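# Move bottle LB from fridge bin to bench, close door

## Task

Find the bottle marked LB in the bin inside the refrigerator, lift it out and set it upright on the bench. The other three bottles must stay upright inside the refrigerator, and the refrigerator door must end up closed. If no bottle carries LB, leave all four inside, close the door, then press the CALL key on the operator panel until it latches down.

## Robot and tools

Robot: two arms, left_arm and right_arm. Each sits on its own carriage on one shared floor track that runs along y at x = 0. left_rail always carries the arm on the +y side and right_rail the other; these names do not match image sides. Each arm base is at x = 0, y = its carriage position_m, z = 0.04 m, facing +x. Each arm ends in a two-finger gripper whose fingers point along the gripper's +z and close along its y; a block juts about 10 cm toward the gripper's +x.

Scene frame (used in results): fixed to the table, table top at z = 0, +z up, +x the direction the arms face, +y to their left, y = 0 at mid-track. The table edge is at x = 0.17 m. end_effector_position (m) is the point between the pads when closed; fingertips reach about 33 mm past it when nearly closed, 9 mm when wide open.

execute_actions(actions, cameras): runs actions one after another. Each action may hold "rows", "steps", "until", and device keys left_rail / right_rail. "rows": 1 to 15 rows, each applied for one control step (1/30 s). Each row is a single list of 18 numbers in [-1, 1] covering both arms: left dx, dy, dz, rx, ry, rz, gripper position, force_limit, speed, then the same nine for the right arm. dx..rz are offsets, not poses: measured from that arm's Hand target as it was when the action began, in that Hand target's own axes, with 1.0 = 0.6 m for dx/dy/dz and 1.0 = 180 degrees for rx/ry/rz (together one rotation vector). Every row counts from that same start, so a ramp is built by raising values row by row (0.01 per row is about 0.18 m/s); resending an offset in a new action moves the arm further. Six zeros re-command the current Hand target. "steps": 1 to 450, default 15, at least one per row; after the last row the arms keep heading to it. "until" ends an action early on rail fields, e.g. {"left_rail": {"position_status": ["!=", "moving"]}} or {"all": {"status": "ended"}}; numbers need a comparison (=, !=, <, <=, >, >=). An empty actions list just reports state.

Gripper numbers: position +1 = fully open (140 mm), about -0.8 = pads touching, -1 = close until blocked. force_limit (-1 to +1, starts +1) sets squeeze after a slow close, roughly 14 N to 58 N; speed (-1 to +1) sets finger speed, about 30 to 250 mm/s, and a fast close grips harder. To leave a gripper unchanged, repeat the three numbers last sent, since 0 is a real command. object_status: 0 moving, 1 blocked while opening, 2 blocked while closing (a grip), 3 reached target or pads met. position_measured is in counts: 3 open, 75 ≈ 100 mm, 139 ≈ 60 mm, 200 ≈ 20 mm, 230 closed.

Rails: {"left_rail": {"position_m": y}} sets an absolute carriage position along the track in metres (left_rail -0.8 to 1.5, right_rail -1.5 to 0.8), plus optional speed_m_s (0.01 to 1) and acceleration_factor (0.1 to 1); {"stop": true} brakes it. Then wait with an until on position_status. The arm rides along in its pose. Keep the carriages at least 0.78 m apart. position_status: moving, done, contact_stop, time_out, stopped, stopped_with_arm, stopped_for_other_arm, stopped_for_other_carriage; position_answer: taken or not_taken (resend once standing). Out-of-range values reject the whole call.

move(target, speed, blend, stop_force, zero, blocking, cameras): straight-line paths for both grippers. target is one 18-number row (same layout and scale, offsets from each Hand target) or up to 15 such rows, all counted from the same starting Hand targets. speed in m/s, 0.002 to 3.2, default 0.25 (one value or one per target). blend in m rounds corners in a list. stop_force 4 to 120 N ends an arm's path when its wrist sensor feels that much push; omit it when backing away from contact. zero (with stop_force) re-zeroes first. blocking=false returns early; then call wait or stop before new rows. Result adds a move: line (done, off_target, moving, held, fault) and limits (paced, held). Paths do not avoid obstacles.

wait(seconds 0 to 10) lets time pass holding commands. stop() brakes a running move. zoom_image(camera, region [x0, y0, x1, y1] pixels, max 504 x 504) enlarges part of the latest image. zero_wrist_force(arm) tares that arm's sensor. finished_scene(scene 1) ends the scene irreversibly.

Cameras: cam_high, cam_low, cam_bench_left, cam_bench_mid, cam_bench_right, cam_left_wrist, cam_right_wrist, each 672x504.

Result lines: Hand target (the pose next offsets count from), end_effector_position/quat_wxyz and velocities in the scene frame, Joint positions (rail m, then six joints in rad), Joint velocities, joint torques, Motor temperatures, Wrist force/torque in the gripper's own axes, Tool commands, rail status. Orientation commands are clipped to 32 degrees from the current one per step.

Avoid: anything falling or being set down off the table (including the track or metal strip), dropping or releasing moving parts, striking fixed or heavy objects, pushing past a firm contact (about 150 N or the joint torque limits, e.g. elbow 139 N m, wrists 50.2 N m, triggers a 10 s fault stop), any contact between the two arms, and long straining holds that overheat motors (faults at 85 °C).

Each tool is called as name(argument=value, ...) on one line, values as JSON.

## Session

execute_actions(actions=[])

Scene clock: 0.00 s.
left_arm: end_effector_position=(+0.3563, +1.3782, +0.5790) position_measured=3 object_status=3 end_effector_quat_wxyz=(+0.000, +0.000, +1.000, +0.000) | right_arm: end_effector_position=(+0.3563, -1.1813, +0.5790) position_measured=3 object_status=3 end_effector_quat_wxyz=(+0.000, +0.000, +1.000, +0.000)
Joint positions: left_arm=[1.3 -0.281 -2.157 1.821 -1.235 -1.571 -0.281] | right_arm=[-1.26 -0.28 -2.157 1.821 -1.235 -1.571 -0.281]
Joint velocities: within noise
Joint torques (N m): no reading
Motor temperatures (°C): left_arm=[31 29 25 29 32 32] | right_arm=[34 26 26 32 33 39]
Wrist force (N): no reading
Wrist torque (N m): no reading
Wrist force, peak (N): no reading
Hand target: left_arm +0.3563, +1.3782, +0.5790; +0.000, +0.000, +1.000, +0.000 | right_arm +0.3563, -1.1813, +0.5790; +0.000, +0.000, +1.000, +0.000
Tool commands: left_gripper/position=+1.0 left_gripper/force_limit=+1.0 left_gripper/speed=+1.0 right_gripper/position=+1.0 right_gripper/force_limit=+1.0 right_gripper/speed=+1.0
left_rail: position_m=1.300 position_status=done
right_rail: position_m=-1.260 position_status=done

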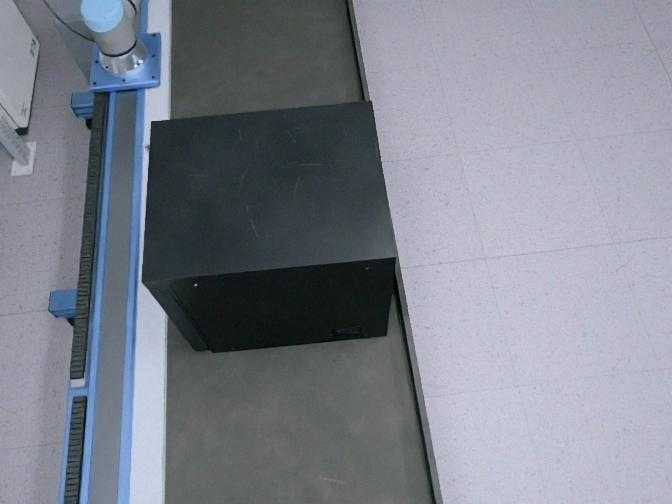

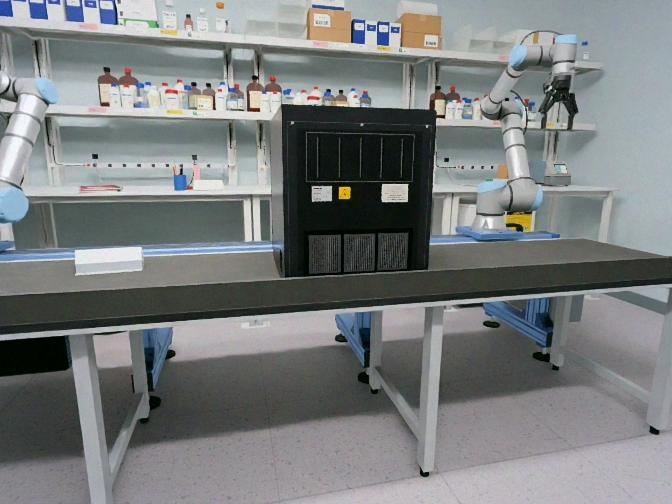

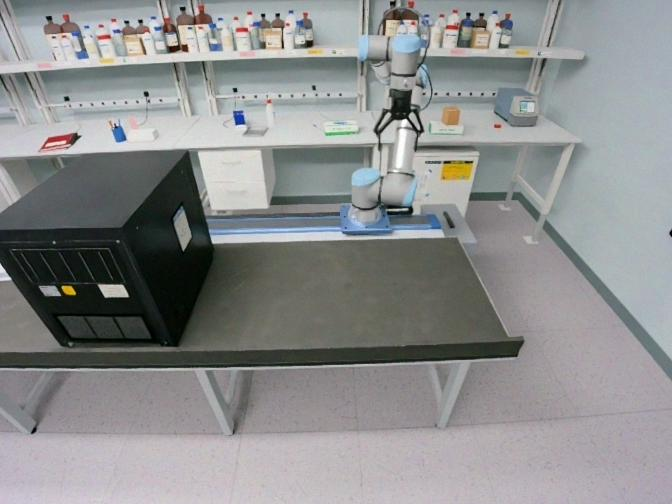

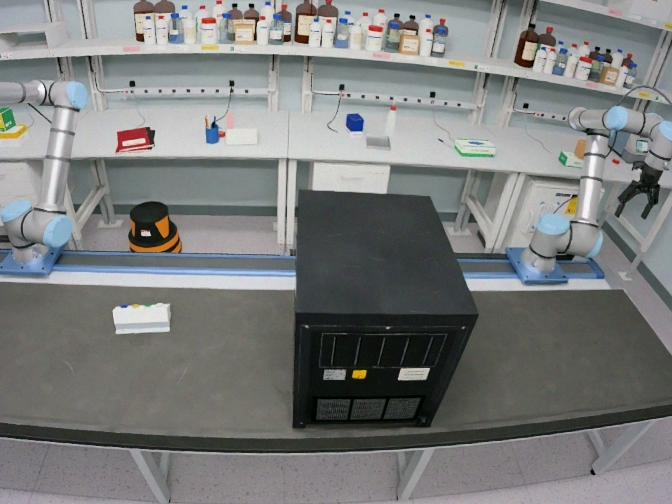

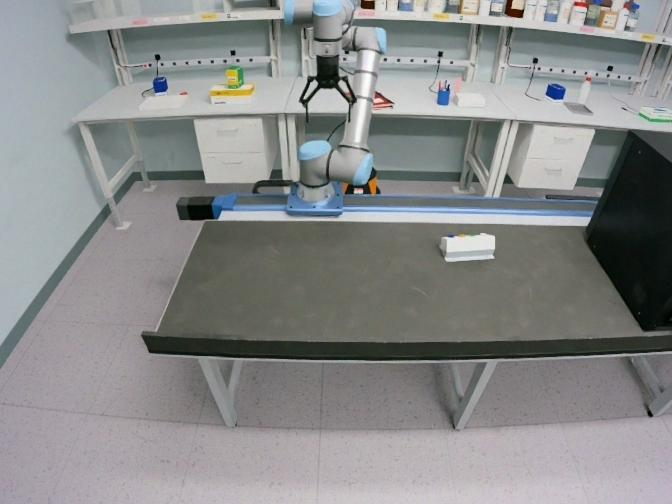

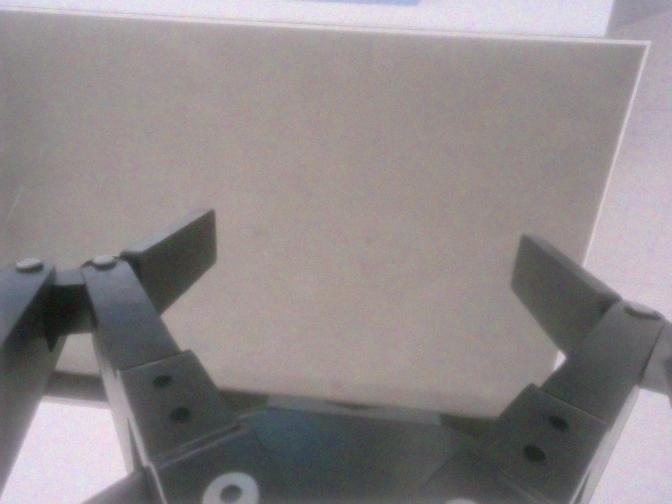

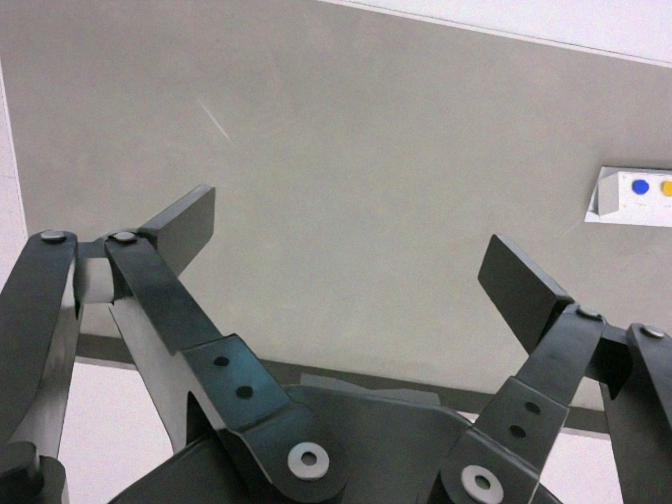

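move(target=[[0.0347,-0.3687,0,0,0,0.197,1,1,1,0,0,0,0,0,0,1,1,1],[0.3038,-0.6637,0,0,0,0.4106,1,1,1,0,0,0,0,0,0,1,1,1]], speed=0.4, blend=[0.05,0], cameras=["cam_high","cam_left_wrist"])

Scene clock: 68.27 s.
left_arm: end_effector_position=(+0.1742, +0.9802, +0.5790) position_measured=3 object_status=3 end_effector_quat_wxyz=(+0.000, +0.601, +0.799, +0.000) | right_arm: end_effector_position=(+0.3563, -1.1813, +0.5790) position_measured=3 object_status=3 end_effector_quat_wxyz=(+0.000, +0.000, +1.000, +0.000)
Joint positions: left_arm=[1.3 -1.571 -2.159 1.822 -1.234 -1.571 -0.281] | right_arm=[-1.26 -0.28 -2.157 1.821 -1.235 -1.571 -0.281]
Joint torques (N m): left_arm=[-11.16 9.77 -54.72 -7.41 2.19 -2.93] | right_arm=[2.9 -0.59 -53.26 -3.94 0.06 0.21]
Wrist force (N): left_arm=[0.2 0.2 -0.2] | right_arm=[-0.1 0.0 -0.4]
Wrist torque (N m): left_arm=[0.02 -0.06 0.07] | right_arm=[-0.01 0.01 0.00]
Wrist force, peak (N): left_arm=[-0.4 -2.1 -0.3] | right_arm=[-0.6 -0.2 -0.7]
Hand target: left_arm +0.1741, +0.9800, +0.5790; +0.000, +0.601, +0.799, +0.000 | right_arm +0.3563, -1.1813, +0.5790; +0.000, +0.000, +1.000, +0.000
Off the commanded pose: left_arm 0.000 m, 0 deg | right_arm 0.000 m, 0 deg.
left_rail: position_m=1.300 position_status=done
right_rail: position_m=-1.260 position_status=done
move: done
Images, in order (width x height): cam_high 672x504, cam_left_wrist 672x504.

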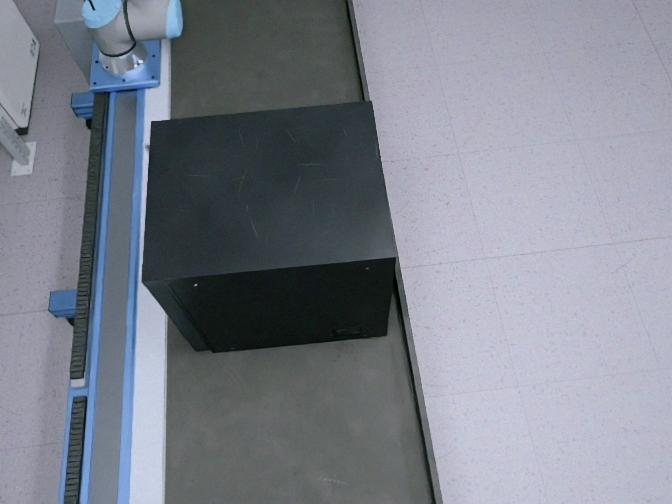

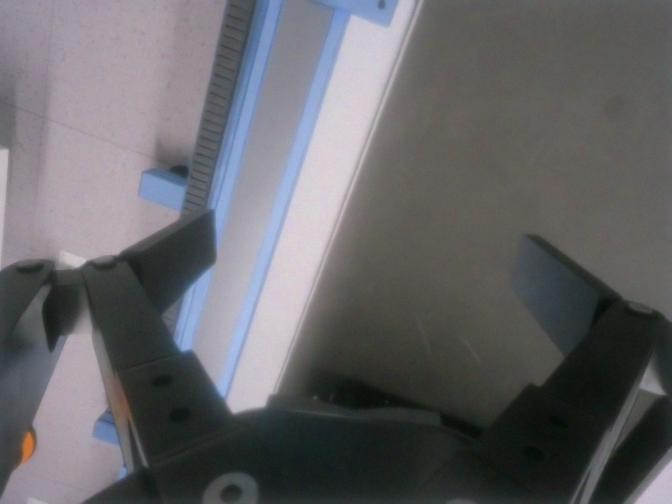

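move(target=[-0.413,-0.8546,0.215,-0.4499,0.3385,0.4499,1,1,1,0,0,0,0,0,0,1,1,1], speed=0.4, cameras=["cam_high","cam_left_wrist"])

Scene clock: 72.93 s.
left_arm: end_effector_position=(-0.2498, +0.5999, +0.4500) position_measured=3 object_status=3 end_effector_quat_wxyz=(+0.000, +0.707, +0.000, +0.707) | right_arm: end_effector_position=(+0.3563, -1.1813, +0.5790) position_measured=3 object_status=3 end_effector_quat_wxyz=(+0.000, +0.000, +1.000, +0.000)
Joint positions: left_arm=[1.3 -2.463 -0.966 1.24 -0.274 -0.892 0] | right_arm=[-1.26 -0.28 -2.157 1.821 -1.235 -1.571 -0.281]
Joint torques (N m): left_arm=[-13.84 -88.09 -47.21 5.81 2.4 3.69] | right_arm=[1.92 0.18 -53.25 -4.07 -0.12 0.1]
Wrist force (N): left_arm=[0.3 0.8 -2.7] | right_arm=[-0.3 0.2 -0.1]
Wrist torque (N m): left_arm=[0.46 -0.78 0.18] | right_arm=[0.04 0.07 0.00]
Wrist force, peak (N): left_arm=[-0.6 1.6 -3.5] | right_arm=[-0.5 0.1 -0.8]
Hand target: left_arm -0.2499, +0.5998, +0.4500; +0.000, +0.707, +0.000, +0.707 | right_arm +0.3563, -1.1813, +0.5790; +0.000, +0.000, +1.000, +0.000
Off the commanded pose: left_arm 0.000 m, 0 deg | right_arm 0.000 m, 0 deg.
left_rail: position_m=1.300 position_status=done
right_rail: position_m=-1.260 position_status=done
move: done
Images, in order (width x height): cam_high 672x504, cam_left_wrist 672x504.

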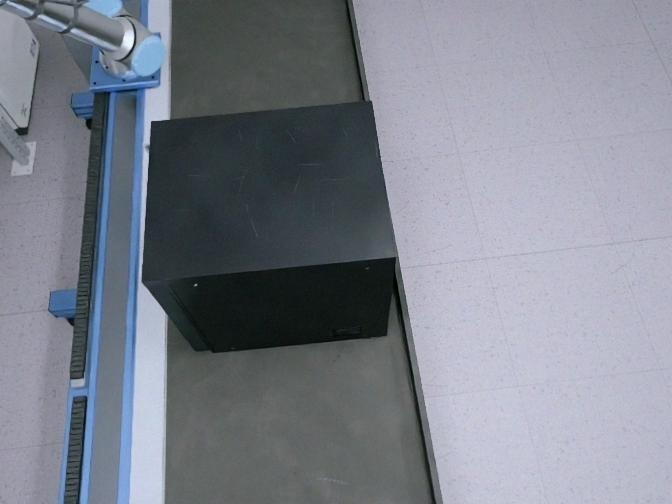

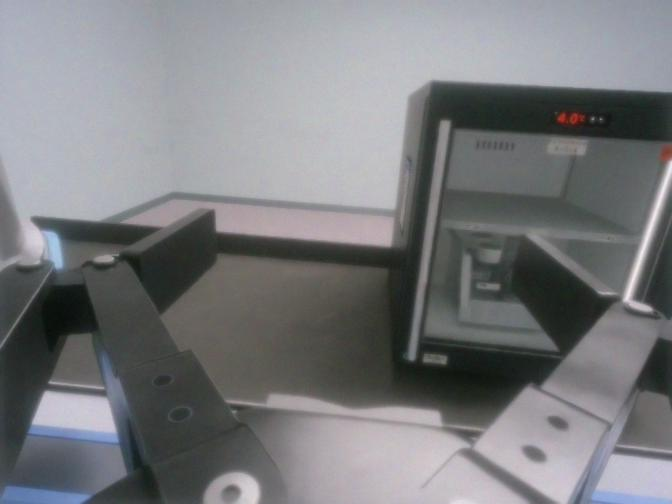

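execute_actions(actions=[{"left_rail":{"position_m":0.9},"steps":120,"until":{"left_rail":{"position_status":["!=","moving"]}}}], cameras=["cam_high","cam_left_wrist"])

Scene clock: 79.90 s.
left_arm: end_effector_position=(-0.2499, +0.2001, +0.4500) position_measured=3 object_status=3 end_effector_quat_wxyz=(+0.000, +0.707, +0.000, +0.707) | right_arm: end_effector_position=(+0.3563, -1.1813, +0.5790) position_measured=3 object_status=3 end_effector_quat_wxyz=(+0.000, +0.000, +1.000, +0.000)
Joint positions: left_arm=[0.9 -2.463 -0.965 1.239 -0.274 -0.892 0] | right_arm=[-1.26 -0.28 -2.157 1.821 -1.235 -1.571 -0.281]
Joint torques (N m): left_arm=[-2.56 -103.55 -38.98 2.12 -0.14 3.3] | right_arm=[2.67 -0.48 -53.19 -4 -0.15 0.12]
Wrist force (N): left_arm=[0.5 1.1 -2.4] | right_arm=[-0.2 0.0 -0.3]
Wrist torque (N m): left_arm=[0.51 -0.83 0.18] | right_arm=[0.00 0.05 0.00]
Wrist force, peak (N): left_arm=[0.5 3.3 -2.8] | right_arm=[-0.8 -0.3 -0.5]
Hand target: left_arm -0.2499, +0.2001, +0.4500; +0.000, +0.707, +0.000, +0.707 | right_arm +0.3563, -1.1813, +0.5790; +0.000, +0.000, +1.000, +0.000
Tool commands: left_gripper/position=+1.0 left_gripper/force_limit=+1.0 left_gripper/speed=+1.0 right_gripper/position=+1.0 right_gripper/force_limit=+1.0 right_gripper/speed=+1.0
Off the commanded pose: left_arm 0.000 m, 0 deg | right_arm 0.000 m, 0 deg.
left_rail: position_m=0.900 position_status=done
right_rail: position_m=-1.260 position_status=done
Images, in order (width x height): cam_high 672x504, cam_left_wrist 672x504.

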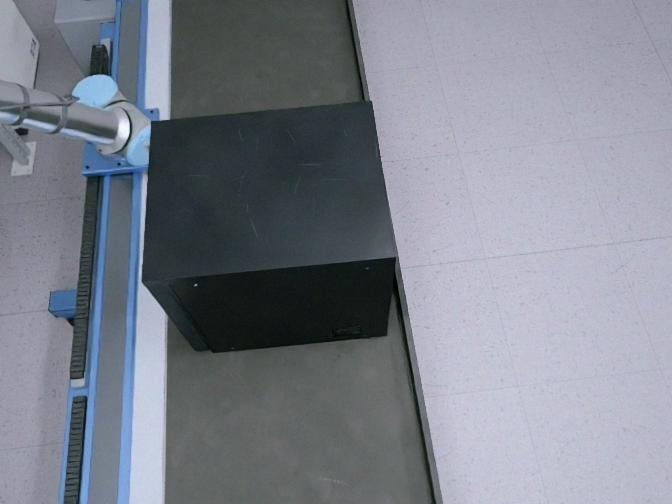

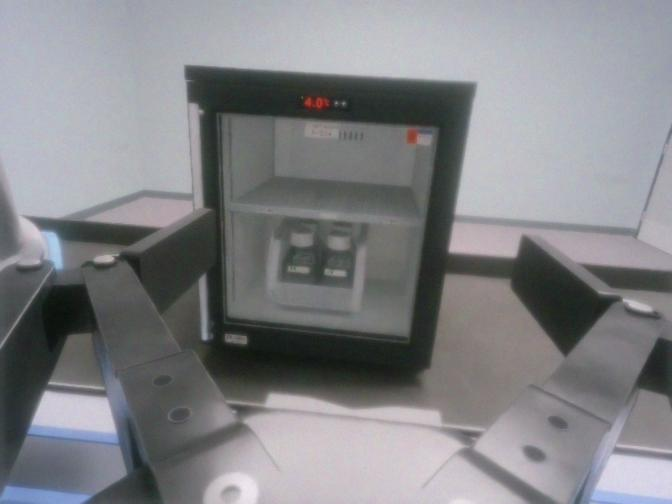

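zoom_image(camera="cam_left_wrist", region=[170, 50, 490, 390])

zoom_image(camera="cam_left_wrist", region=[255, 200, 385, 330])

Scaled by 1.482 from the camera's 672x504 image, which has a finer 960x720 frame.

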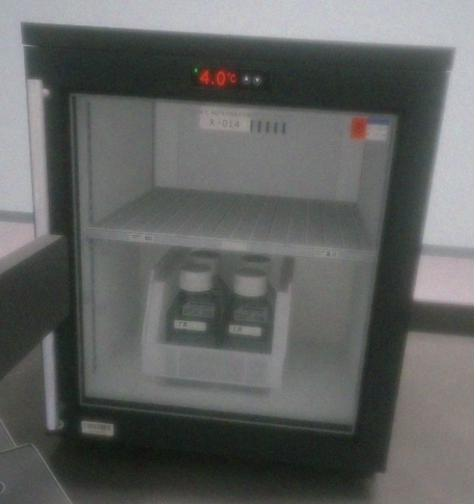

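Scaled by 3.877 from the camera's 672x504 image, which has a finer 960x720 frame.

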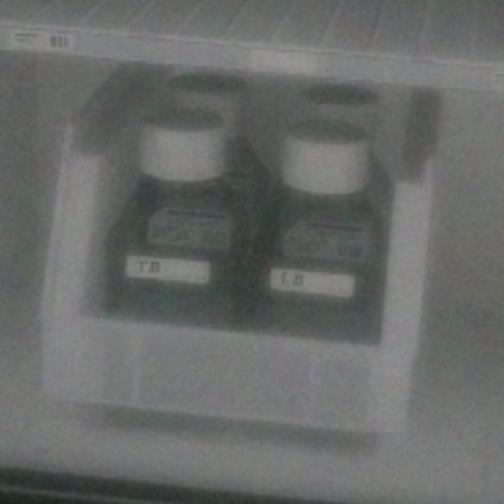

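move(target=[-0.2,-0.4917,0.4167,0,0,0,1,1,1,0,0,0,0,0,0,1,1,1], speed=0.4, cameras=["cam_left_wrist"])

zoom_image(camera="cam_left_wrist", region=[300, 20, 672, 420])

Scene clock: 150.17 s.
left_arm: end_effector_position=(+0.0002, +0.4949, +0.3303) position_measured=3 object_status=3 end_effector_quat_wxyz=(+0.000, +0.707, +0.000, +0.707) | right_arm: end_effector_position=(+0.3563, -1.1813, +0.5790) position_measured=3 object_status=3 end_effector_quat_wxyz=(+0.000, +0.000, +1.000, +0.000)
Joint positions: left_arm=[0.9 -2.605 -1.453 2.179 -0.725 -1.034 0] | right_arm=[-1.26 -0.28 -2.157 1.821 -1.235 -1.571 -0.281]
Joint torques (N m): left_arm=[-13.12 -53.85 -21.31 -0.48 -3.07 3.59] | right_arm=[2.3 0.84 -52.73 -4.04 -0.03 -0.02]
Wrist force (N): left_arm=[-0.5 1.3 -2.3] | right_arm=[-0.5 0.3 -0.6]
Wrist torque (N m): left_arm=[0.58 -0.57 0.21] | right_arm=[0.06 0.10 0.00]
Wrist force, peak (N): left_arm=[1.0 3.2 -4.2] | right_arm=[-0.3 -0.1 -1.0]
Hand target: left_arm +0.0003, +0.4951, +0.3302; +0.000, +0.707, +0.000, +0.707 | right_arm +0.3563, -1.1813, +0.5790; +0.000, +0.000, +1.000, +0.000
Off the commanded pose: left_arm 0.000 m, 0 deg | right_arm 0.000 m, 0 deg.
left_rail: position_m=0.900 position_status=done
right_rail: position_m=-1.260 position_status=done
move: done
Images, in order (width x height): cam_left_wrist 672x504.

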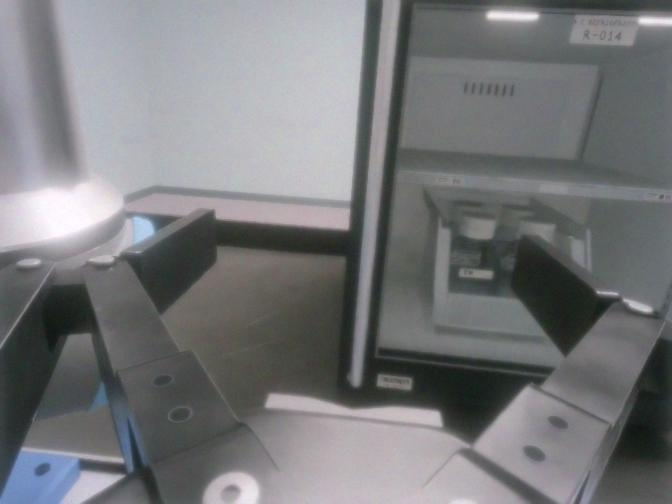

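Scaled by 1.260 from the camera's 672x504 image, which has a finer 960x720 frame.

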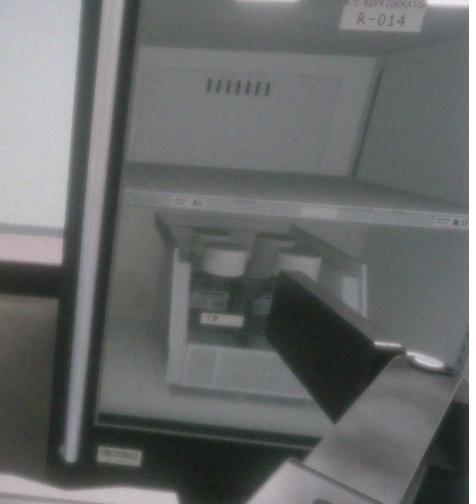

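zoom_image(camera="cam_left_wrist", region=[425, 185, 545, 345])

Scaled by 3.150 from the camera's 672x504 image, which has a finer 960x720 frame.

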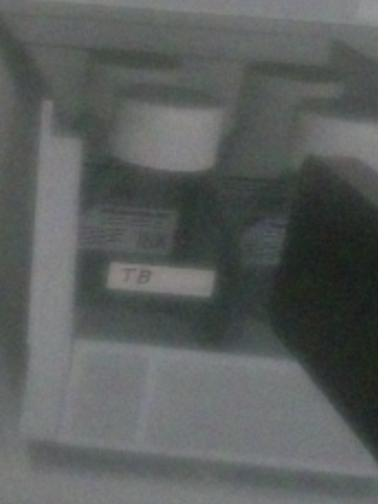

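move(target=[0,0.01,0.3,0,0,0,0,0,-0.5,0,0,0,0,0,0,1,1,1], speed=0.25, cameras=["cam_left_wrist"])

Scene clock: 161.43 s.
left_arm: end_effector_position=(+0.1801, +0.4891, +0.3303) position_measured=129 object_status=3 end_effector_quat_wxyz=(+0.000, +0.707, +0.000, +0.707) | right_arm: end_effector_position=(+0.3563, -1.1813, +0.5790) position_measured=3 object_status=3 end_effector_quat_wxyz=(+0.000, +0.000, +1.000, +0.000)
Joint positions: left_arm=[0.9 -2.349 -1.602 2.336 -0.734 -0.778 0] | right_arm=[-1.26 -0.28 -2.157 1.821 -1.235 -1.571 -0.281]
Joint torques (N m): left_arm=[14.71 -43.21 -21.01 5.72 1.52 3.97] | right_arm=[2.85 0.72 -52.53 -3.9 0.06 0.06]
Wrist force (N): left_arm=[-0.1 1.5 -2.6] | right_arm=[-0.1 -0.1 -0.3]
Wrist torque (N m): left_arm=[0.62 -0.77 0.25] | right_arm=[-0.03 0.03 0.00]
Wrist force, peak (N): left_arm=[-0.3 1.2 -4.8] | right_arm=[-0.3 -0.1 -0.9]
Hand target: left_arm +0.1803, +0.4891, +0.3303; +0.000, +0.707, +0.000, +0.707 | right_arm +0.3563, -1.1813, +0.5790; +0.000, +0.000, +1.000, +0.000
Off the commanded pose: left_arm 0.000 m, 0 deg | right_arm 0.000 m, 0 deg.
left_rail: position_m=0.900 position_status=done
right_rail: position_m=-1.260 position_status=done
move: done
Images, in order (width x height): cam_left_wrist 672x504.

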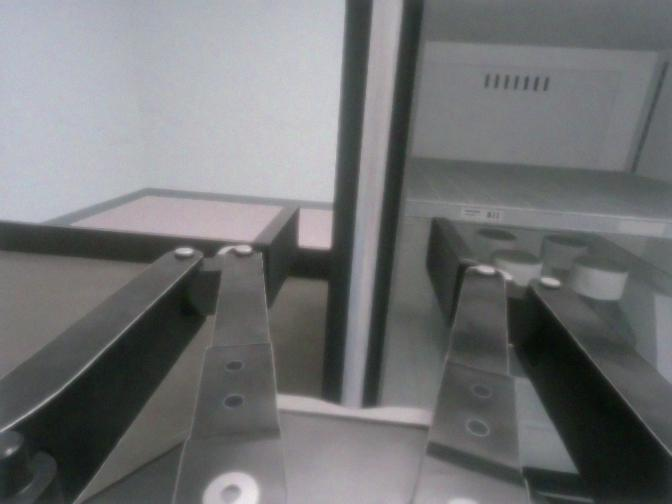

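move(target=[0,0.0033,0.0833,0,0,0,0,0,-0.5,0,0,0,0,0,0,1,1,1], speed=0.04, stop_force=12, cameras=["cam_left_wrist"])

zoom_image(camera="cam_left_wrist", region=[240, 100, 500, 360])

Scene clock: 169.43 s.
left_arm: end_effector_position=(+0.2302, +0.4871, +0.3303) position_measured=129 object_status=3 end_effector_quat_wxyz=(+0.000, +0.707, +0.000, +0.707) | right_arm: end_effector_position=(+0.3563, -1.1813, +0.5790) position_measured=3 object_status=3 end_effector_quat_wxyz=(+0.000, +0.000, +1.000, +0.000)
Joint positions: left_arm=[0.9 -2.252 -1.627 2.36 -0.732 -0.681 0] | right_arm=[-1.26 -0.28 -2.157 1.821 -1.235 -1.571 -0.281]
Joint torques (N m): left_arm=[10.51 -42.51 -22.48 5.56 2.45 -1.85] | right_arm=[2.16 0.08 -52.43 -3.67 -0.07 -0.1]
Wrist force (N): left_arm=[-0.2 1.9 -2.7] | right_arm=[0.1 -0.4 -0.3]
Wrist torque (N m): left_arm=[0.70 -0.80 0.28] | right_arm=[-0.12 -0.01 0.00]
Wrist force, peak (N): left_arm=[0.4 2.0 -3.1] | right_arm=[-0.9 -0.3 0.0]
Hand target: left_arm +0.2302, +0.4871, +0.3303; +0.000, +0.707, +0.000, +0.707 | right_arm +0.3563, -1.1813, +0.5790; +0.000, +0.000, +1.000, +0.000
Off the commanded pose: left_arm 0.000 m, 0 deg | right_arm 0.000 m, 0 deg.
left_rail: position_m=0.900 position_status=done
right_rail: position_m=-1.260 position_status=done
move: done
Images, in order (width x height): cam_left_wrist 672x504.

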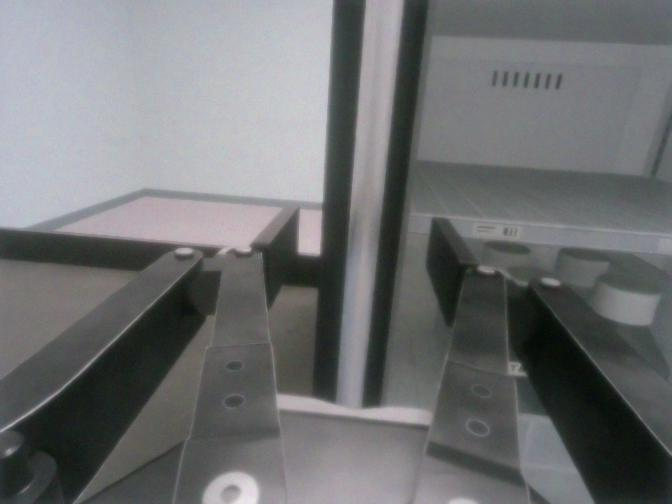

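Scaled by 1.938 from the camera's 672x504 image, which has a finer 960x720 frame.

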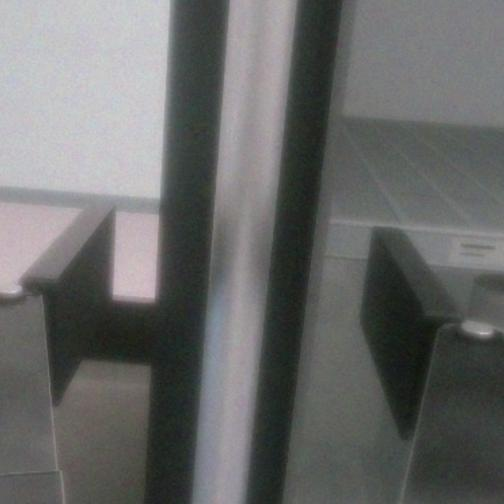

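move(target=[0,-0.0028,0.0083,0,0,0,0,0,-0.5,0,0,0,0,0,0,1,1,1], speed=0.03, stop_force=12, cameras=[])

execute_actions(actions=[{"rows":[[0,0,0,0,0,0,-1,0,-1,0,0,0,0,0,0,1,1,1]],"steps":60}], cameras=["cam_left_wrist"])

Scene clock: 178.90 s.
left_arm: end_effector_position=(+0.2352, +0.4887, +0.3303) position_measured=129 object_status=3 end_effector_quat_wxyz=(+0.000, +0.707, +0.000, +0.707) | right_arm: end_effector_position=(+0.3563, -1.1813, +0.5790) position_measured=3 object_status=3 end_effector_quat_wxyz=(+0.000, +0.000, +1.000, +0.000)
Joint positions: left_arm=[0.9 -2.244 -1.633 2.365 -0.732 -0.673 0] | right_arm=[-1.26 -0.28 -2.157 1.821 -1.235 -1.571 -0.281]
Joint torques (N m): left_arm=[7.44 -43.1 -21.99 5.29 2.37 -2.08] | right_arm=[2.52 0.97 -52.43 -3.7 -0.01 0.01]
Wrist force (N): left_arm=[-0.1 1.8 -2.6] | right_arm=[-0.1 0.1 0.0]
Wrist torque (N m): left_arm=[0.66 -0.82 0.28] | right_arm=[0.02 0.03 0.00]
Wrist force, peak (N): left_arm=[-0.2 2.1 -2.9] | right_arm=[-0.3 0.4 -0.9]
Hand target: left_arm +0.2352, +0.4887, +0.3303; +0.000, +0.707, +0.000, +0.707 | right_arm +0.3563, -1.1813, +0.5790; +0.000, +0.000, +1.000, +0.000
Off the commanded pose: left_arm 0.000 m, 0 deg | right_arm 0.000 m, 0 deg.
left_rail: position_m=0.900 position_status=done
right_rail: position_m=-1.260 position_status=done
move: done
No camera images: "cameras" was empty.

Scene clock: 181.10 s.
left_arm: end_effector_position=(+0.2352, +0.4887, +0.3303) position_measured=210 object_status=2 end_effector_quat_wxyz=(+0.000, +0.707, +0.000, +0.707) | right_arm: end_effector_position=(+0.3563, -1.1813, +0.5790) position_measured=3 object_status=3 end_effector_quat_wxyz=(+0.000, +0.000, +1.000, +0.000)
Joint positions: left_arm=[0.9 -2.244 -1.633 2.365 -0.732 -0.673 0] | right_arm=[-1.26 -0.28 -2.157 1.821 -1.235 -1.571 -0.281]
Joint torques (N m): left_arm=[8.23 -43.47 -18.12 6.01 -27.11 -1.35] | right_arm=[2 1.16 -52.32 -3.78 -0.04 0.02]
Wrist force (N): left_arm=[-9.8 68.1 5.9] | right_arm=[0.0 -0.4 -0.1]
Wrist torque (N m): left_arm=[-0.25 -0.94 0.41] | right_arm=[-0.10 0.01 0.00]
Wrist force, peak (N): left_arm=[-9.8 68.1 5.9] | right_arm=[-0.9 -0.1 -0.5]
Hand target: left_arm +0.2352, +0.4887, +0.3303; +0.000, +0.707, +0.000, +0.707 | right_arm +0.3563, -1.1813, +0.5790; +0.000, +0.000, +1.000, +0.000
Off the commanded pose: left_arm 0.000 m, 0 deg | right_arm 0.000 m, 0 deg.
left_rail: position_m=0.900 position_status=done
right_rail: position_m=-1.260 position_status=done
Images, in order (width x height): cam_left_wrist 672x504.

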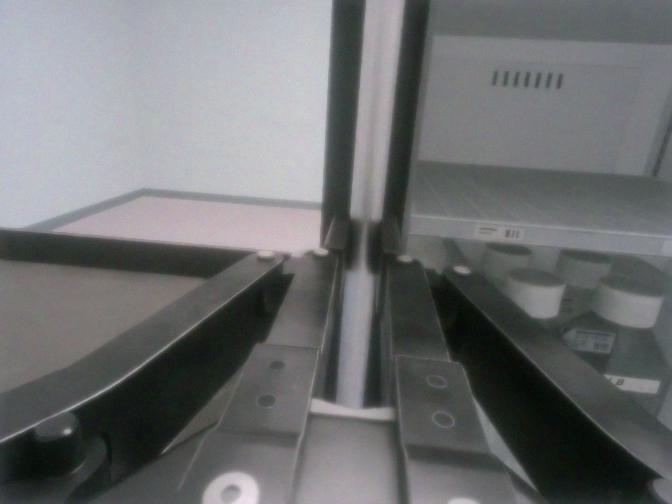

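zoom_image(camera="cam_left_wrist", region=[290, 180, 450, 340])

Scaled by 3.150 from the camera's 672x504 image, which has a finer 960x720 frame.

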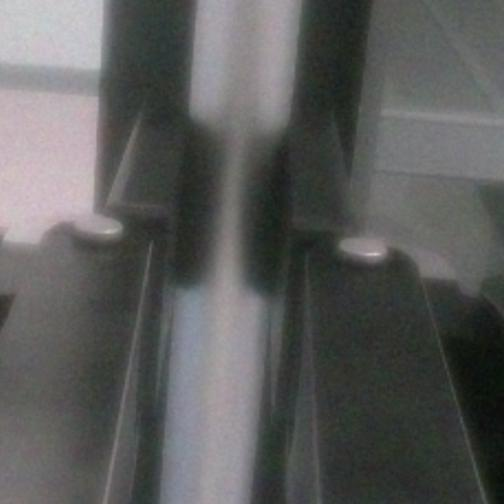

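execute_actions(actions=[{"rows":[[0,0.0008,0,0,0,0,-1,0,-1,0,0,0,0,0,0,1,1,1],[0,0.0016,0,0,0,0,-1,0,-1,0,0,0,0,0,0,1,1,1],[0,0.0025,0,0,0,0,-1,0,-1,0,0,0,0,0,0,1,1,1]],"steps":15}], cameras=[])

Scene clock: 188.20 s.
left_arm: end_effector_position=(+0.2352, +0.4874, +0.3303) position_measured=210 object_status=2 end_effector_quat_wxyz=(+0.000, +0.707, +0.000, +0.707) | right_arm: end_effector_position=(+0.3563, -1.1813, +0.5790) position_measured=3 object_status=3 end_effector_quat_wxyz=(+0.000, +0.000, +1.000, +0.000)
Joint positions: left_arm=[0.9 -2.242 -1.63 2.363 -0.732 -0.671 0] | right_arm=[-1.26 -0.28 -2.157 1.821 -1.235 -1.571 -0.281]
Joint torques (N m): left_arm=[14.4 -19.34 -33.7 1.86 -2.71 -0.81] | right_arm=[2.52 1.35 -52.39 -3.68 -0.02 -0.02]
Wrist force (N): left_arm=[-2.7 16.7 -4.4] | right_arm=[-0.3 0.1 -0.4]
Wrist torque (N m): left_arm=[0.60 -0.84 0.39] | right_arm=[0.01 0.07 0.00]
Wrist force, peak (N): left_arm=[-10.5 70.8 6.4] | right_arm=[-0.6 0.1 -0.8]
Hand target: left_arm +0.2352, +0.4873, +0.3303; +0.000, +0.707, +0.000, +0.707 | right_arm +0.3563, -1.1813, +0.5790; +0.000, +0.000, +1.000, +0.000
Off the commanded pose: left_arm 0.000 m, 0 deg | right_arm 0.000 m, 0 deg.
left_rail: position_m=0.900 position_status=done
right_rail: position_m=-1.260 position_status=done
No camera images: "cameras" was empty.

move(target=[0,0.0008,-0.0417,0,0,0,-1,0,-1,0,0,0,0,0,0,1,1,1], speed=0.03, stop_force=70, cameras=["cam_left_wrist"])

Scene clock: 198.83 s.
left_arm: end_effector_position=(+0.2112, +0.4866, +0.3303) position_measured=210 object_status=2 end_effector_quat_wxyz=(+0.000, +0.707, +0.000, +0.707) | right_arm: end_effector_position=(+0.3563, -1.1813, +0.5790) position_measured=3 object_status=3 end_effector_quat_wxyz=(+0.000, +0.000, +1.000, +0.000)
Joint positions: left_arm=[0.9 -2.288 -1.617 2.35 -0.733 -0.717 0] | right_arm=[-1.26 -0.28 -2.157 1.821 -1.235 -1.571 -0.281]
Joint torques (N m): left_arm=[21.04 -50.93 4.25 9.8 -32.37 2.48] | right_arm=[2.94 0.98 -52.38 -3.44 -0.12 0.02]
Wrist force (N): left_arm=[-12.5 98.2 13.6] | right_arm=[0.0 -0.3 -0.6]
Wrist torque (N m): left_arm=[-0.47 -0.99 0.42] | right_arm=[-0.07 0.00 0.00]
Wrist force, peak (N): left_arm=[-14.5 99.5 14.1] | right_arm=[-0.9 0.1 -0.5]
Hand target: left_arm +0.2112, +0.4866, +0.3303; +0.000, +0.707, +0.000, +0.707 (not the last commanded pose) | right_arm +0.3563, -1.1813, +0.5790; +0.000, +0.000, +1.000, +0.000
Off the commanded pose: left_arm 0.001 m, 0 deg | right_arm 0.000 m, 0 deg.
left_rail: position_m=0.900 position_status=done
right_rail: position_m=-1.260 position_status=done
move: contact (left_arm)
Images, in order (width x height): cam_left_wrist 672x504.

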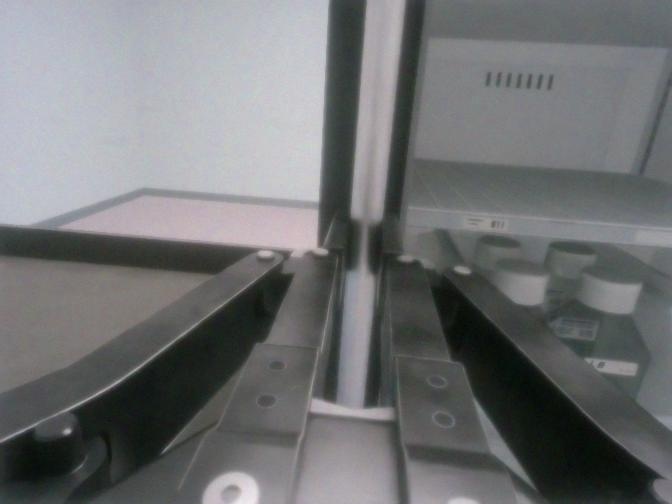

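move(target=[[0,0.0035,0,0,0,0,-1,0,-1,0,0,0,0,0,0,1,1,1],[0,0.0078,-0.0292,0,0,0,-1,0,-1,0,0,0,0,0,0,1,1,1]], speed=0.03, blend=[0.001,0], cameras=[])

Scene clock: 210.33 s.
left_arm: end_effector_position=(+0.1939, +0.4820, +0.3303) position_measured=210 object_status=2 end_effector_quat_wxyz=(+0.000, +0.707, +0.000, +0.707) end_effector_velocity=(-0.002, -0.001, +0.000) end_effector_angular_velocity=(+0.001, +0.000, +0.001) | right_arm: end_effector_position=(+0.3563, -1.1813, +0.5790) position_measured=3 object_status=3 end_effector_quat_wxyz=(+0.000, +0.000, +1.000, +0.000)
Joint positions: left_arm=[0.9 -2.313 -1.598 2.333 -0.734 -0.741 0] | right_arm=[-1.26 -0.28 -2.157 1.821 -1.235 -1.571 -0.281]
Joint velocities: left_arm=[-0.001 -0.002 0.002 -0.002 0 -0.004 0] | right_arm=[within noise]
Joint torques (N m): left_arm=[-8.98 -29.8 -29.34 3.54 -19.25 2.66] | right_arm=[2.75 2.26 -51.4 -3.45 -0.07 0.2]
Wrist force (N): left_arm=[-6.7 50.2 8.4] | right_arm=[-0.3 -0.1 -0.4]
Wrist torque (N m): left_arm=[0.42 -1.04 0.38] | right_arm=[-0.04 0.05 0.00]
Wrist force, peak (N): left_arm=[-12.7 99.8 14.2] | right_arm=[-0.8 0.2 -0.4]
Hand target: left_arm +0.1937, +0.4820, +0.3303; +0.000, +0.707, +0.000, +0.707 | right_arm +0.3563, -1.1813, +0.5790; +0.000, +0.000, +1.000, +0.000
Off the commanded pose: left_arm 0.000 m, 0 deg | right_arm 0.000 m, 0 deg.
left_rail: position_m=0.900 position_status=done
right_rail: position_m=-1.260 position_status=done
move: done
No camera images: "cameras" was empty.

move(target=[[0,0.0017,0,0,0,0,-1,0,-1,0,0,0,0,0,0,1,1,1],[0,0.014,-0.0543,0,0,0,-1,0,-1,0,0,0,0,0,0,1,1,1]], speed=0.04, blend=[0.0005,0], cameras=["cam_left_wrist"])

Scene clock: 216.20 s.
left_arm: end_effector_position=(+0.1613, +0.4736, +0.3303) position_measured=210 object_status=2 end_effector_quat_wxyz=(+0.000, +0.707, +0.000, +0.707) | right_arm: end_effector_position=(+0.3563, -1.1813, +0.5790) position_measured=3 object_status=3 end_effector_quat_wxyz=(+0.000, +0.000, +1.000, +0.000)
Joint positions: left_arm=[0.9 -2.355 -1.564 2.299 -0.735 -0.784 0] | right_arm=[-1.26 -0.28 -2.157 1.821 -1.235 -1.571 -0.281]
Joint torques (N m): left_arm=[-15.11 -25.6 -35.22 1.02 -7.66 2.88] | right_arm=[2.86 1.53 -51.41 -3.52 -0.21 0.1]
Wrist force (N): left_arm=[0.4 22.7 1.9] | right_arm=[-0.3 -0.3 0.0]
Wrist torque (N m): left_arm=[2.04 -1.02 0.29] | right_arm=[-0.07 0.07 0.00]
Wrist force, peak (N): left_arm=[-7.6 49.1 8.4] | right_arm=[-0.7 -0.4 -0.3]
Hand target: left_arm +0.1611, +0.4736, +0.3303; +0.000, +0.707, +0.000, +0.707 | right_arm +0.3563, -1.1813, +0.5790; +0.000, +0.000, +1.000, +0.000
Off the commanded pose: left_arm 0.000 m, 0 deg | right_arm 0.000 m, 0 deg.
left_rail: position_m=0.900 position_status=done
right_rail: position_m=-1.260 position_status=done
move: done
Images, in order (width x height): cam_left_wrist 672x504.

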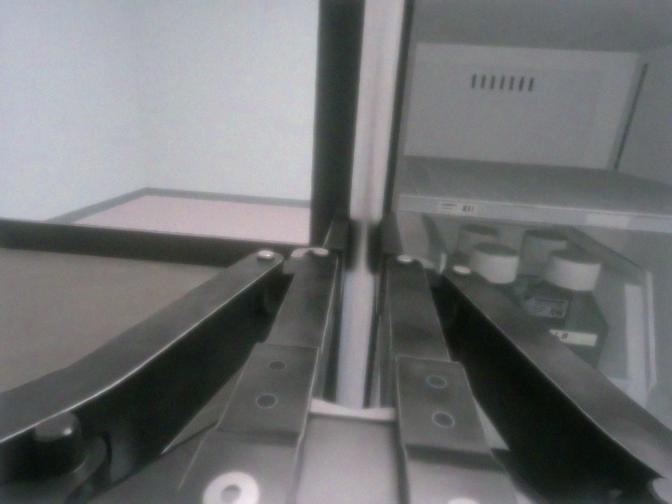

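move(target=[[0,0.01975,-0.05625,0.0318,0,0,-1,0,-1,0,0,0,0,0,0,1,1,1],[0,0.04433,-0.11083,0.0637,0,0,-1,0,-1,0,0,0,0,0,0,1,1,1]], speed=0.06, blend=[0.003,0], cameras=[])

Scene clock: 224.83 s.
left_arm: end_effector_position=(+0.0947, +0.4470, +0.3302) position_measured=210 object_status=2 end_effector_quat_wxyz=(-0.070, +0.703, +0.070, +0.704) end_effector_velocity=(-0.001, -0.001, +0.000) end_effector_angular_velocity=(-0.001, +0.001, +0.004) | right_arm: end_effector_position=(+0.3563, -1.1813, +0.5790) position_measured=3 object_status=3 end_effector_quat_wxyz=(+0.000, +0.000, +1.000, +0.000)
Joint positions: left_arm=[0.9 -2.311 -1.386 2.097 -0.711 -0.939 0] | right_arm=[-1.26 -0.28 -2.157 1.821 -1.235 -1.571 -0.281]
Joint velocities: left_arm=[0 0.002 0.003 -0.005 0.001 -0.002 0] | right_arm=[within noise]
Joint torques (N m): left_arm=[6.48 -47.83 -33.46 9.02 -15.5 -2.26] | right_arm=[1.01 2.91 -52.17 -3.43 0.02 -0.02]
Wrist force (N): left_arm=[-4.5 42.5 4.3] | right_arm=[-0.5 -0.1 -0.1]
Wrist torque (N m): left_arm=[1.25 -1.09 0.24] | right_arm=[-0.04 0.11 0.00]
Wrist force, peak (N): left_arm=[-4.5 42.5 4.3] | right_arm=[-0.6 0.0 -0.8]
Hand target: left_arm +0.0946, +0.4470, +0.3302; -0.070, +0.703, +0.070, +0.704 | right_arm +0.3563, -1.1813, +0.5790; +0.000, +0.000, +1.000, +0.000
Off the commanded pose: left_arm 0.000 m, 0 deg | right_arm 0.000 m, 0 deg.
left_rail: position_m=0.900 position_status=done
right_rail: position_m=-1.260 position_status=done
move: done
No camera images: "cameras" was empty.

move(target=[[0,0.02133,-0.06053,0.0318,0,0,-1,0,-1,0,0,0,0,0,0,1,1,1],[0,0.04617,-0.11877,0.0637,0,0,-1,0,-1,0,0,0,0,0,0,1,1,1]], speed=0.06, blend=[0.003,0], cameras=[])

Scene clock: 237.30 s.
left_arm: end_effector_position=(+0.0303, +0.4058, +0.3302) position_measured=210 object_status=2 end_effector_quat_wxyz=(-0.140, +0.693, +0.140, +0.693) | right_arm: end_effector_position=(+0.3563, -1.1813, +0.5790) position_measured=3 object_status=3 end_effector_quat_wxyz=(+0.000, +0.000, +1.000, +0.000)
Joint positions: left_arm=[0.9 -2.252 -1.22 1.871 -0.65 -1.08 0] | right_arm=[-1.26 -0.28 -2.157 1.821 -1.235 -1.571 -0.281]
Joint torques (N m): left_arm=[15.03 -58.04 -45.87 4.89 6.81 -2.54] | right_arm=[2.1 2.41 -51.46 -3.43 0.1 0.07]
Wrist force (N): left_arm=[3.1 -22.3 -9.0] | right_arm=[-0.6 -0.2 -0.4]
Wrist torque (N m): left_arm=[2.00 -1.28 0.27] | right_arm=[-0.04 0.14 0.00]
Wrist force, peak (N): left_arm=[-5.8 44.3 4.9] | right_arm=[-1.0 -0.2 -0.1]
Hand target: left_arm +0.0302, +0.4057, +0.3302; -0.140, +0.693, +0.140, +0.693 | right_arm +0.3563, -1.1813, +0.5790; +0.000, +0.000, +1.000, +0.000
Off the commanded pose: left_arm 0.000 m, 0 deg | right_arm 0.000 m, 0 deg.
left_rail: position_m=0.900 position_status=done
right_rail: position_m=-1.260 position_status=done
move: done
No camera images: "cameras" was empty.

move(target=[[0,0.02248,-0.07265,0.0318,0,0,-1,0,-1,0,0,0,0,0,0,1,1,1],[0,0.05331,-0.14332,0.0637,0,0,-1,0,-1,0,0,0,0,0,0,1,1,1]], speed=0.06, blend=[0.003,0], cameras=["cam_left_wrist","cam_high"])

Scene clock: 242.03 s.
left_arm: end_effector_position=(-0.0365, +0.3429, +0.3302) position_measured=210 object_status=2 end_effector_quat_wxyz=(-0.209, +0.675, +0.209, +0.676) | right_arm: end_effector_position=(+0.3563, -1.1813, +0.5790) position_measured=3 object_status=3 end_effector_quat_wxyz=(+0.000, +0.000, +1.000, +0.000)
Joint positions: left_arm=[0.9 -2.187 -1.043 1.596 -0.552 -1.216 0] | right_arm=[-1.26 -0.28 -2.157 1.821 -1.235 -1.571 -0.281]
Joint torques (N m): left_arm=[49.84 -66.61 -50.36 0.98 36.84 -2.53] | right_arm=[2.63 2.99 -51.58 -3.24 0.02 0.19]
Wrist force (N): left_arm=[12.3 -102.1 -25.6] | right_arm=[-0.5 -0.1 -0.6]
Wrist torque (N m): left_arm=[3.34 -1.10 0.35] | right_arm=[-0.02 0.11 0.00]
Wrist force, peak (N): left_arm=[14.1 -104.0 -26.8] | right_arm=[-0.4 0.1 -0.9]
Hand target: left_arm -0.0366, +0.3428, +0.3302; -0.209, +0.675, +0.209, +0.676 | right_arm +0.3563, -1.1813, +0.5790; +0.000, +0.000, +1.000, +0.000
Off the commanded pose: left_arm 0.000 m, 0 deg | right_arm 0.000 m, 0 deg.
left_rail: position_m=0.900 position_status=done
right_rail: position_m=-1.260 position_status=done
move: done
Images, in order (width x height): cam_high 672x504, cam_left_wrist 672x504.

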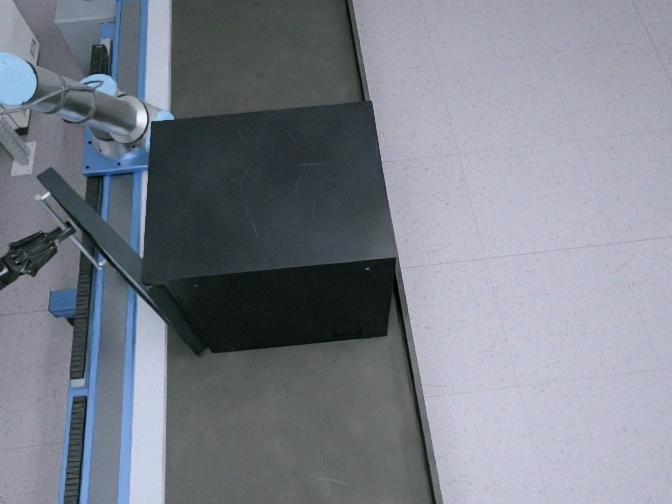

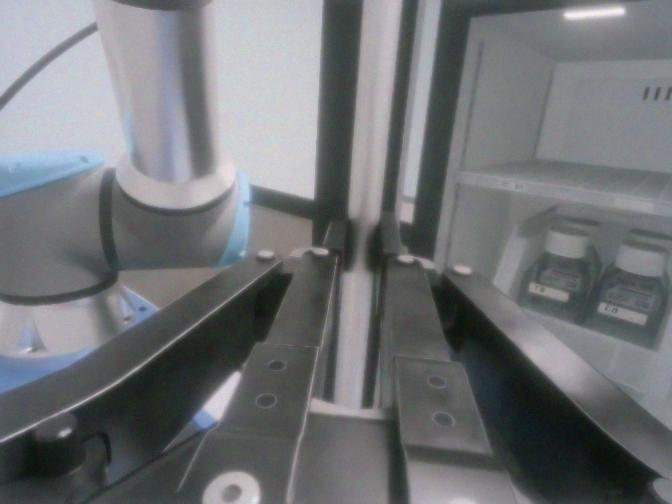

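zoom_image(camera="cam_left_wrist", region=[510, 210, 672, 360])

execute_actions(actions=[{"rows":[[0,-0.0011,0,0,0,0,-1,0,-1,0,0,0,0,0,0,1,1,1],[0,-0.0022,0,0,0,0,-1,0,-1,0,0,0,0,0,0,1,1,1],[0,-0.0033,0,0,0,0,-1,0,-1,0,0,0,0,0,0,1,1,1]],"steps":12},{"rows":[[0,0,0,0,0,0,0,0,-0.7,0,0,0,0,0,0,1,1,1]],"steps":40}], cameras=["cam_left_wrist"])

Scaled by 3.111 from the camera's 672x504 image, which has a finer 960x720 frame.

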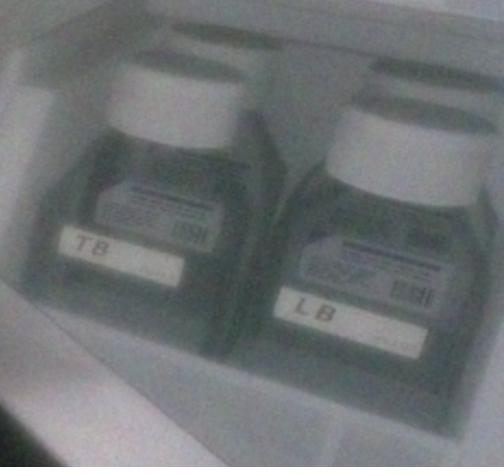

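Scene clock: 248.00 s.
left_arm: end_effector_position=(-0.0377, +0.3444, +0.3302) position_measured=129 object_status=3 end_effector_quat_wxyz=(-0.209, +0.675, +0.209, +0.676) | right_arm: end_effector_position=(+0.3563, -1.1813, +0.5790) position_measured=3 object_status=3 end_effector_quat_wxyz=(+0.000, +0.000, +1.000, +0.000)
Joint positions: left_arm=[0.9 -2.19 -1.044 1.598 -0.553 -1.219 0] | right_arm=[-1.26 -0.28 -2.157 1.821 -1.235 -1.571 -0.281]
Joint torques (N m): left_arm=[-11.04 -96.44 -25.73 6.38 -2.65 -2.13] | right_arm=[2.1 1.4 -51.25 -3.17 0.05 -0.02]
Wrist force (N): left_arm=[6.2 6.1 -4.4] | right_arm=[-0.3 0.0 0.0]
Wrist torque (N m): left_arm=[1.67 -2.19 0.22] | right_arm=[-0.01 0.05 0.00]
Wrist force, peak (N): left_arm=[12.1 -102.1 -25.8] | right_arm=[-0.9 0.0 -0.1]
Hand target: left_arm -0.0377, +0.3444, +0.3302; -0.209, +0.675, +0.209, +0.676 | right_arm +0.3563, -1.1813, +0.5790; +0.000, +0.000, +1.000, +0.000
Off the commanded pose: left_arm 0.000 m, 0 deg | right_arm 0.000 m, 0 deg.
left_rail: position_m=0.900 position_status=done
right_rail: position_m=-1.260 position_status=done
Images, in order (width x height): cam_left_wrist 672x504.

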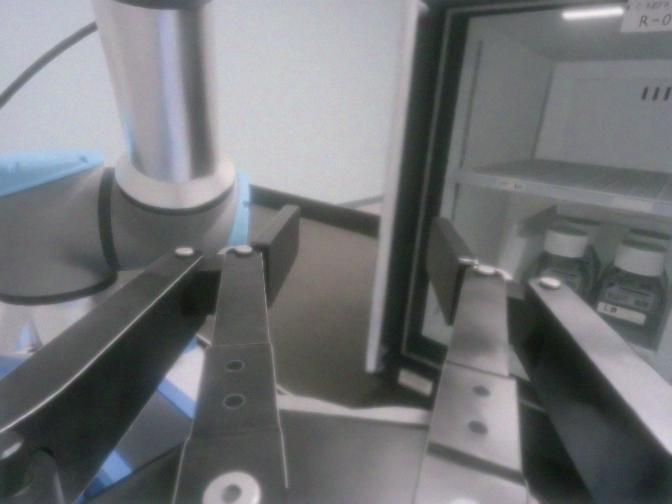

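move(target=[0,0,-0.15,0,0,0,0,0,-0.7,0,0,0,0,0,0,1,1,1], speed=0.3, cameras=["cam_left_wrist","cam_high"])

Scene clock: 251.03 s.
left_arm: end_effector_position=(-0.1119, +0.2938, +0.3301) position_measured=129 object_status=3 end_effector_quat_wxyz=(-0.209, +0.675, +0.209, +0.676) | right_arm: end_effector_position=(+0.3563, -1.1813, +0.5790) position_measured=3 object_status=3 end_effector_quat_wxyz=(+0.000, +0.000, +1.000, +0.000)
Joint positions: left_arm=[0.9 -2.225 -0.932 1.41 -0.477 -1.254 0] | right_arm=[-1.26 -0.28 -2.157 1.821 -1.235 -1.571 -0.281]
Joint torques (N m): left_arm=[-10.68 -85.05 -45.05 6.54 -2.86 -2.75] | right_arm=[3.85 2.59 -51.15 -3.15 -0.18 -0.03]
Wrist force (N): left_arm=[5.8 6.3 -4.1] | right_arm=[0.1 0.3 -0.1]
Wrist torque (N m): left_arm=[1.68 -2.10 0.21] | right_arm=[0.05 -0.03 0.00]
Wrist force, peak (N): left_arm=[6.8 6.2 -6.0] | right_arm=[-0.7 0.1 -0.4]
Hand target: left_arm -0.1120, +0.2937, +0.3301; -0.209, +0.675, +0.209, +0.676 | right_arm +0.3563, -1.1813, +0.5790; +0.000, +0.000, +1.000, +0.000
Off the commanded pose: left_arm 0.000 m, 0 deg | right_arm 0.000 m, 0 deg.
left_rail: position_m=0.900 position_status=done
right_rail: position_m=-1.260 position_status=done
move: done
Images, in order (width x height): cam_high 672x504, cam_left_wrist 672x504.

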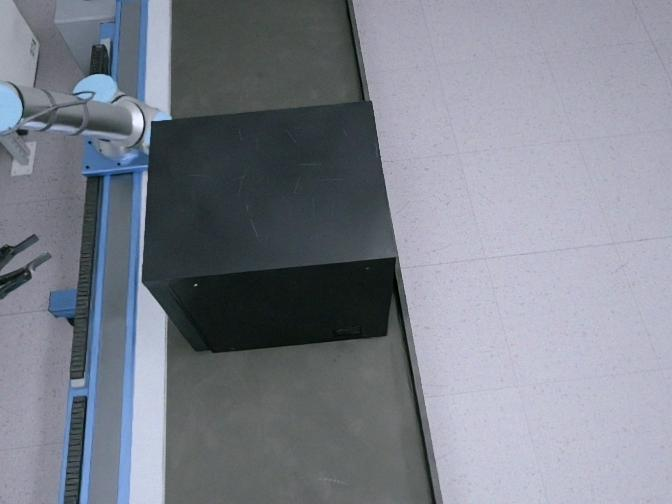

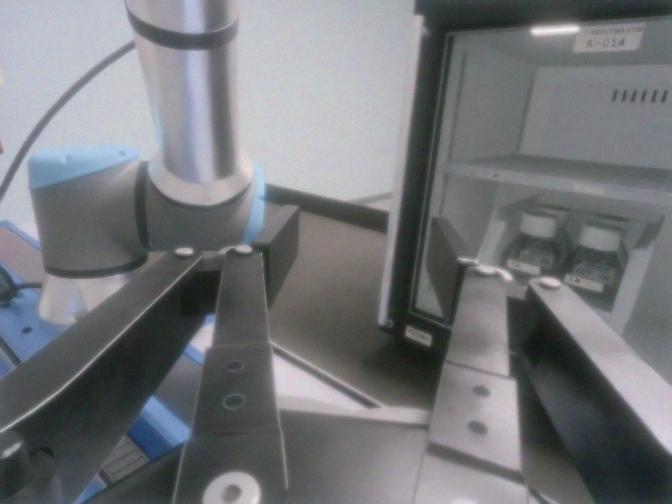

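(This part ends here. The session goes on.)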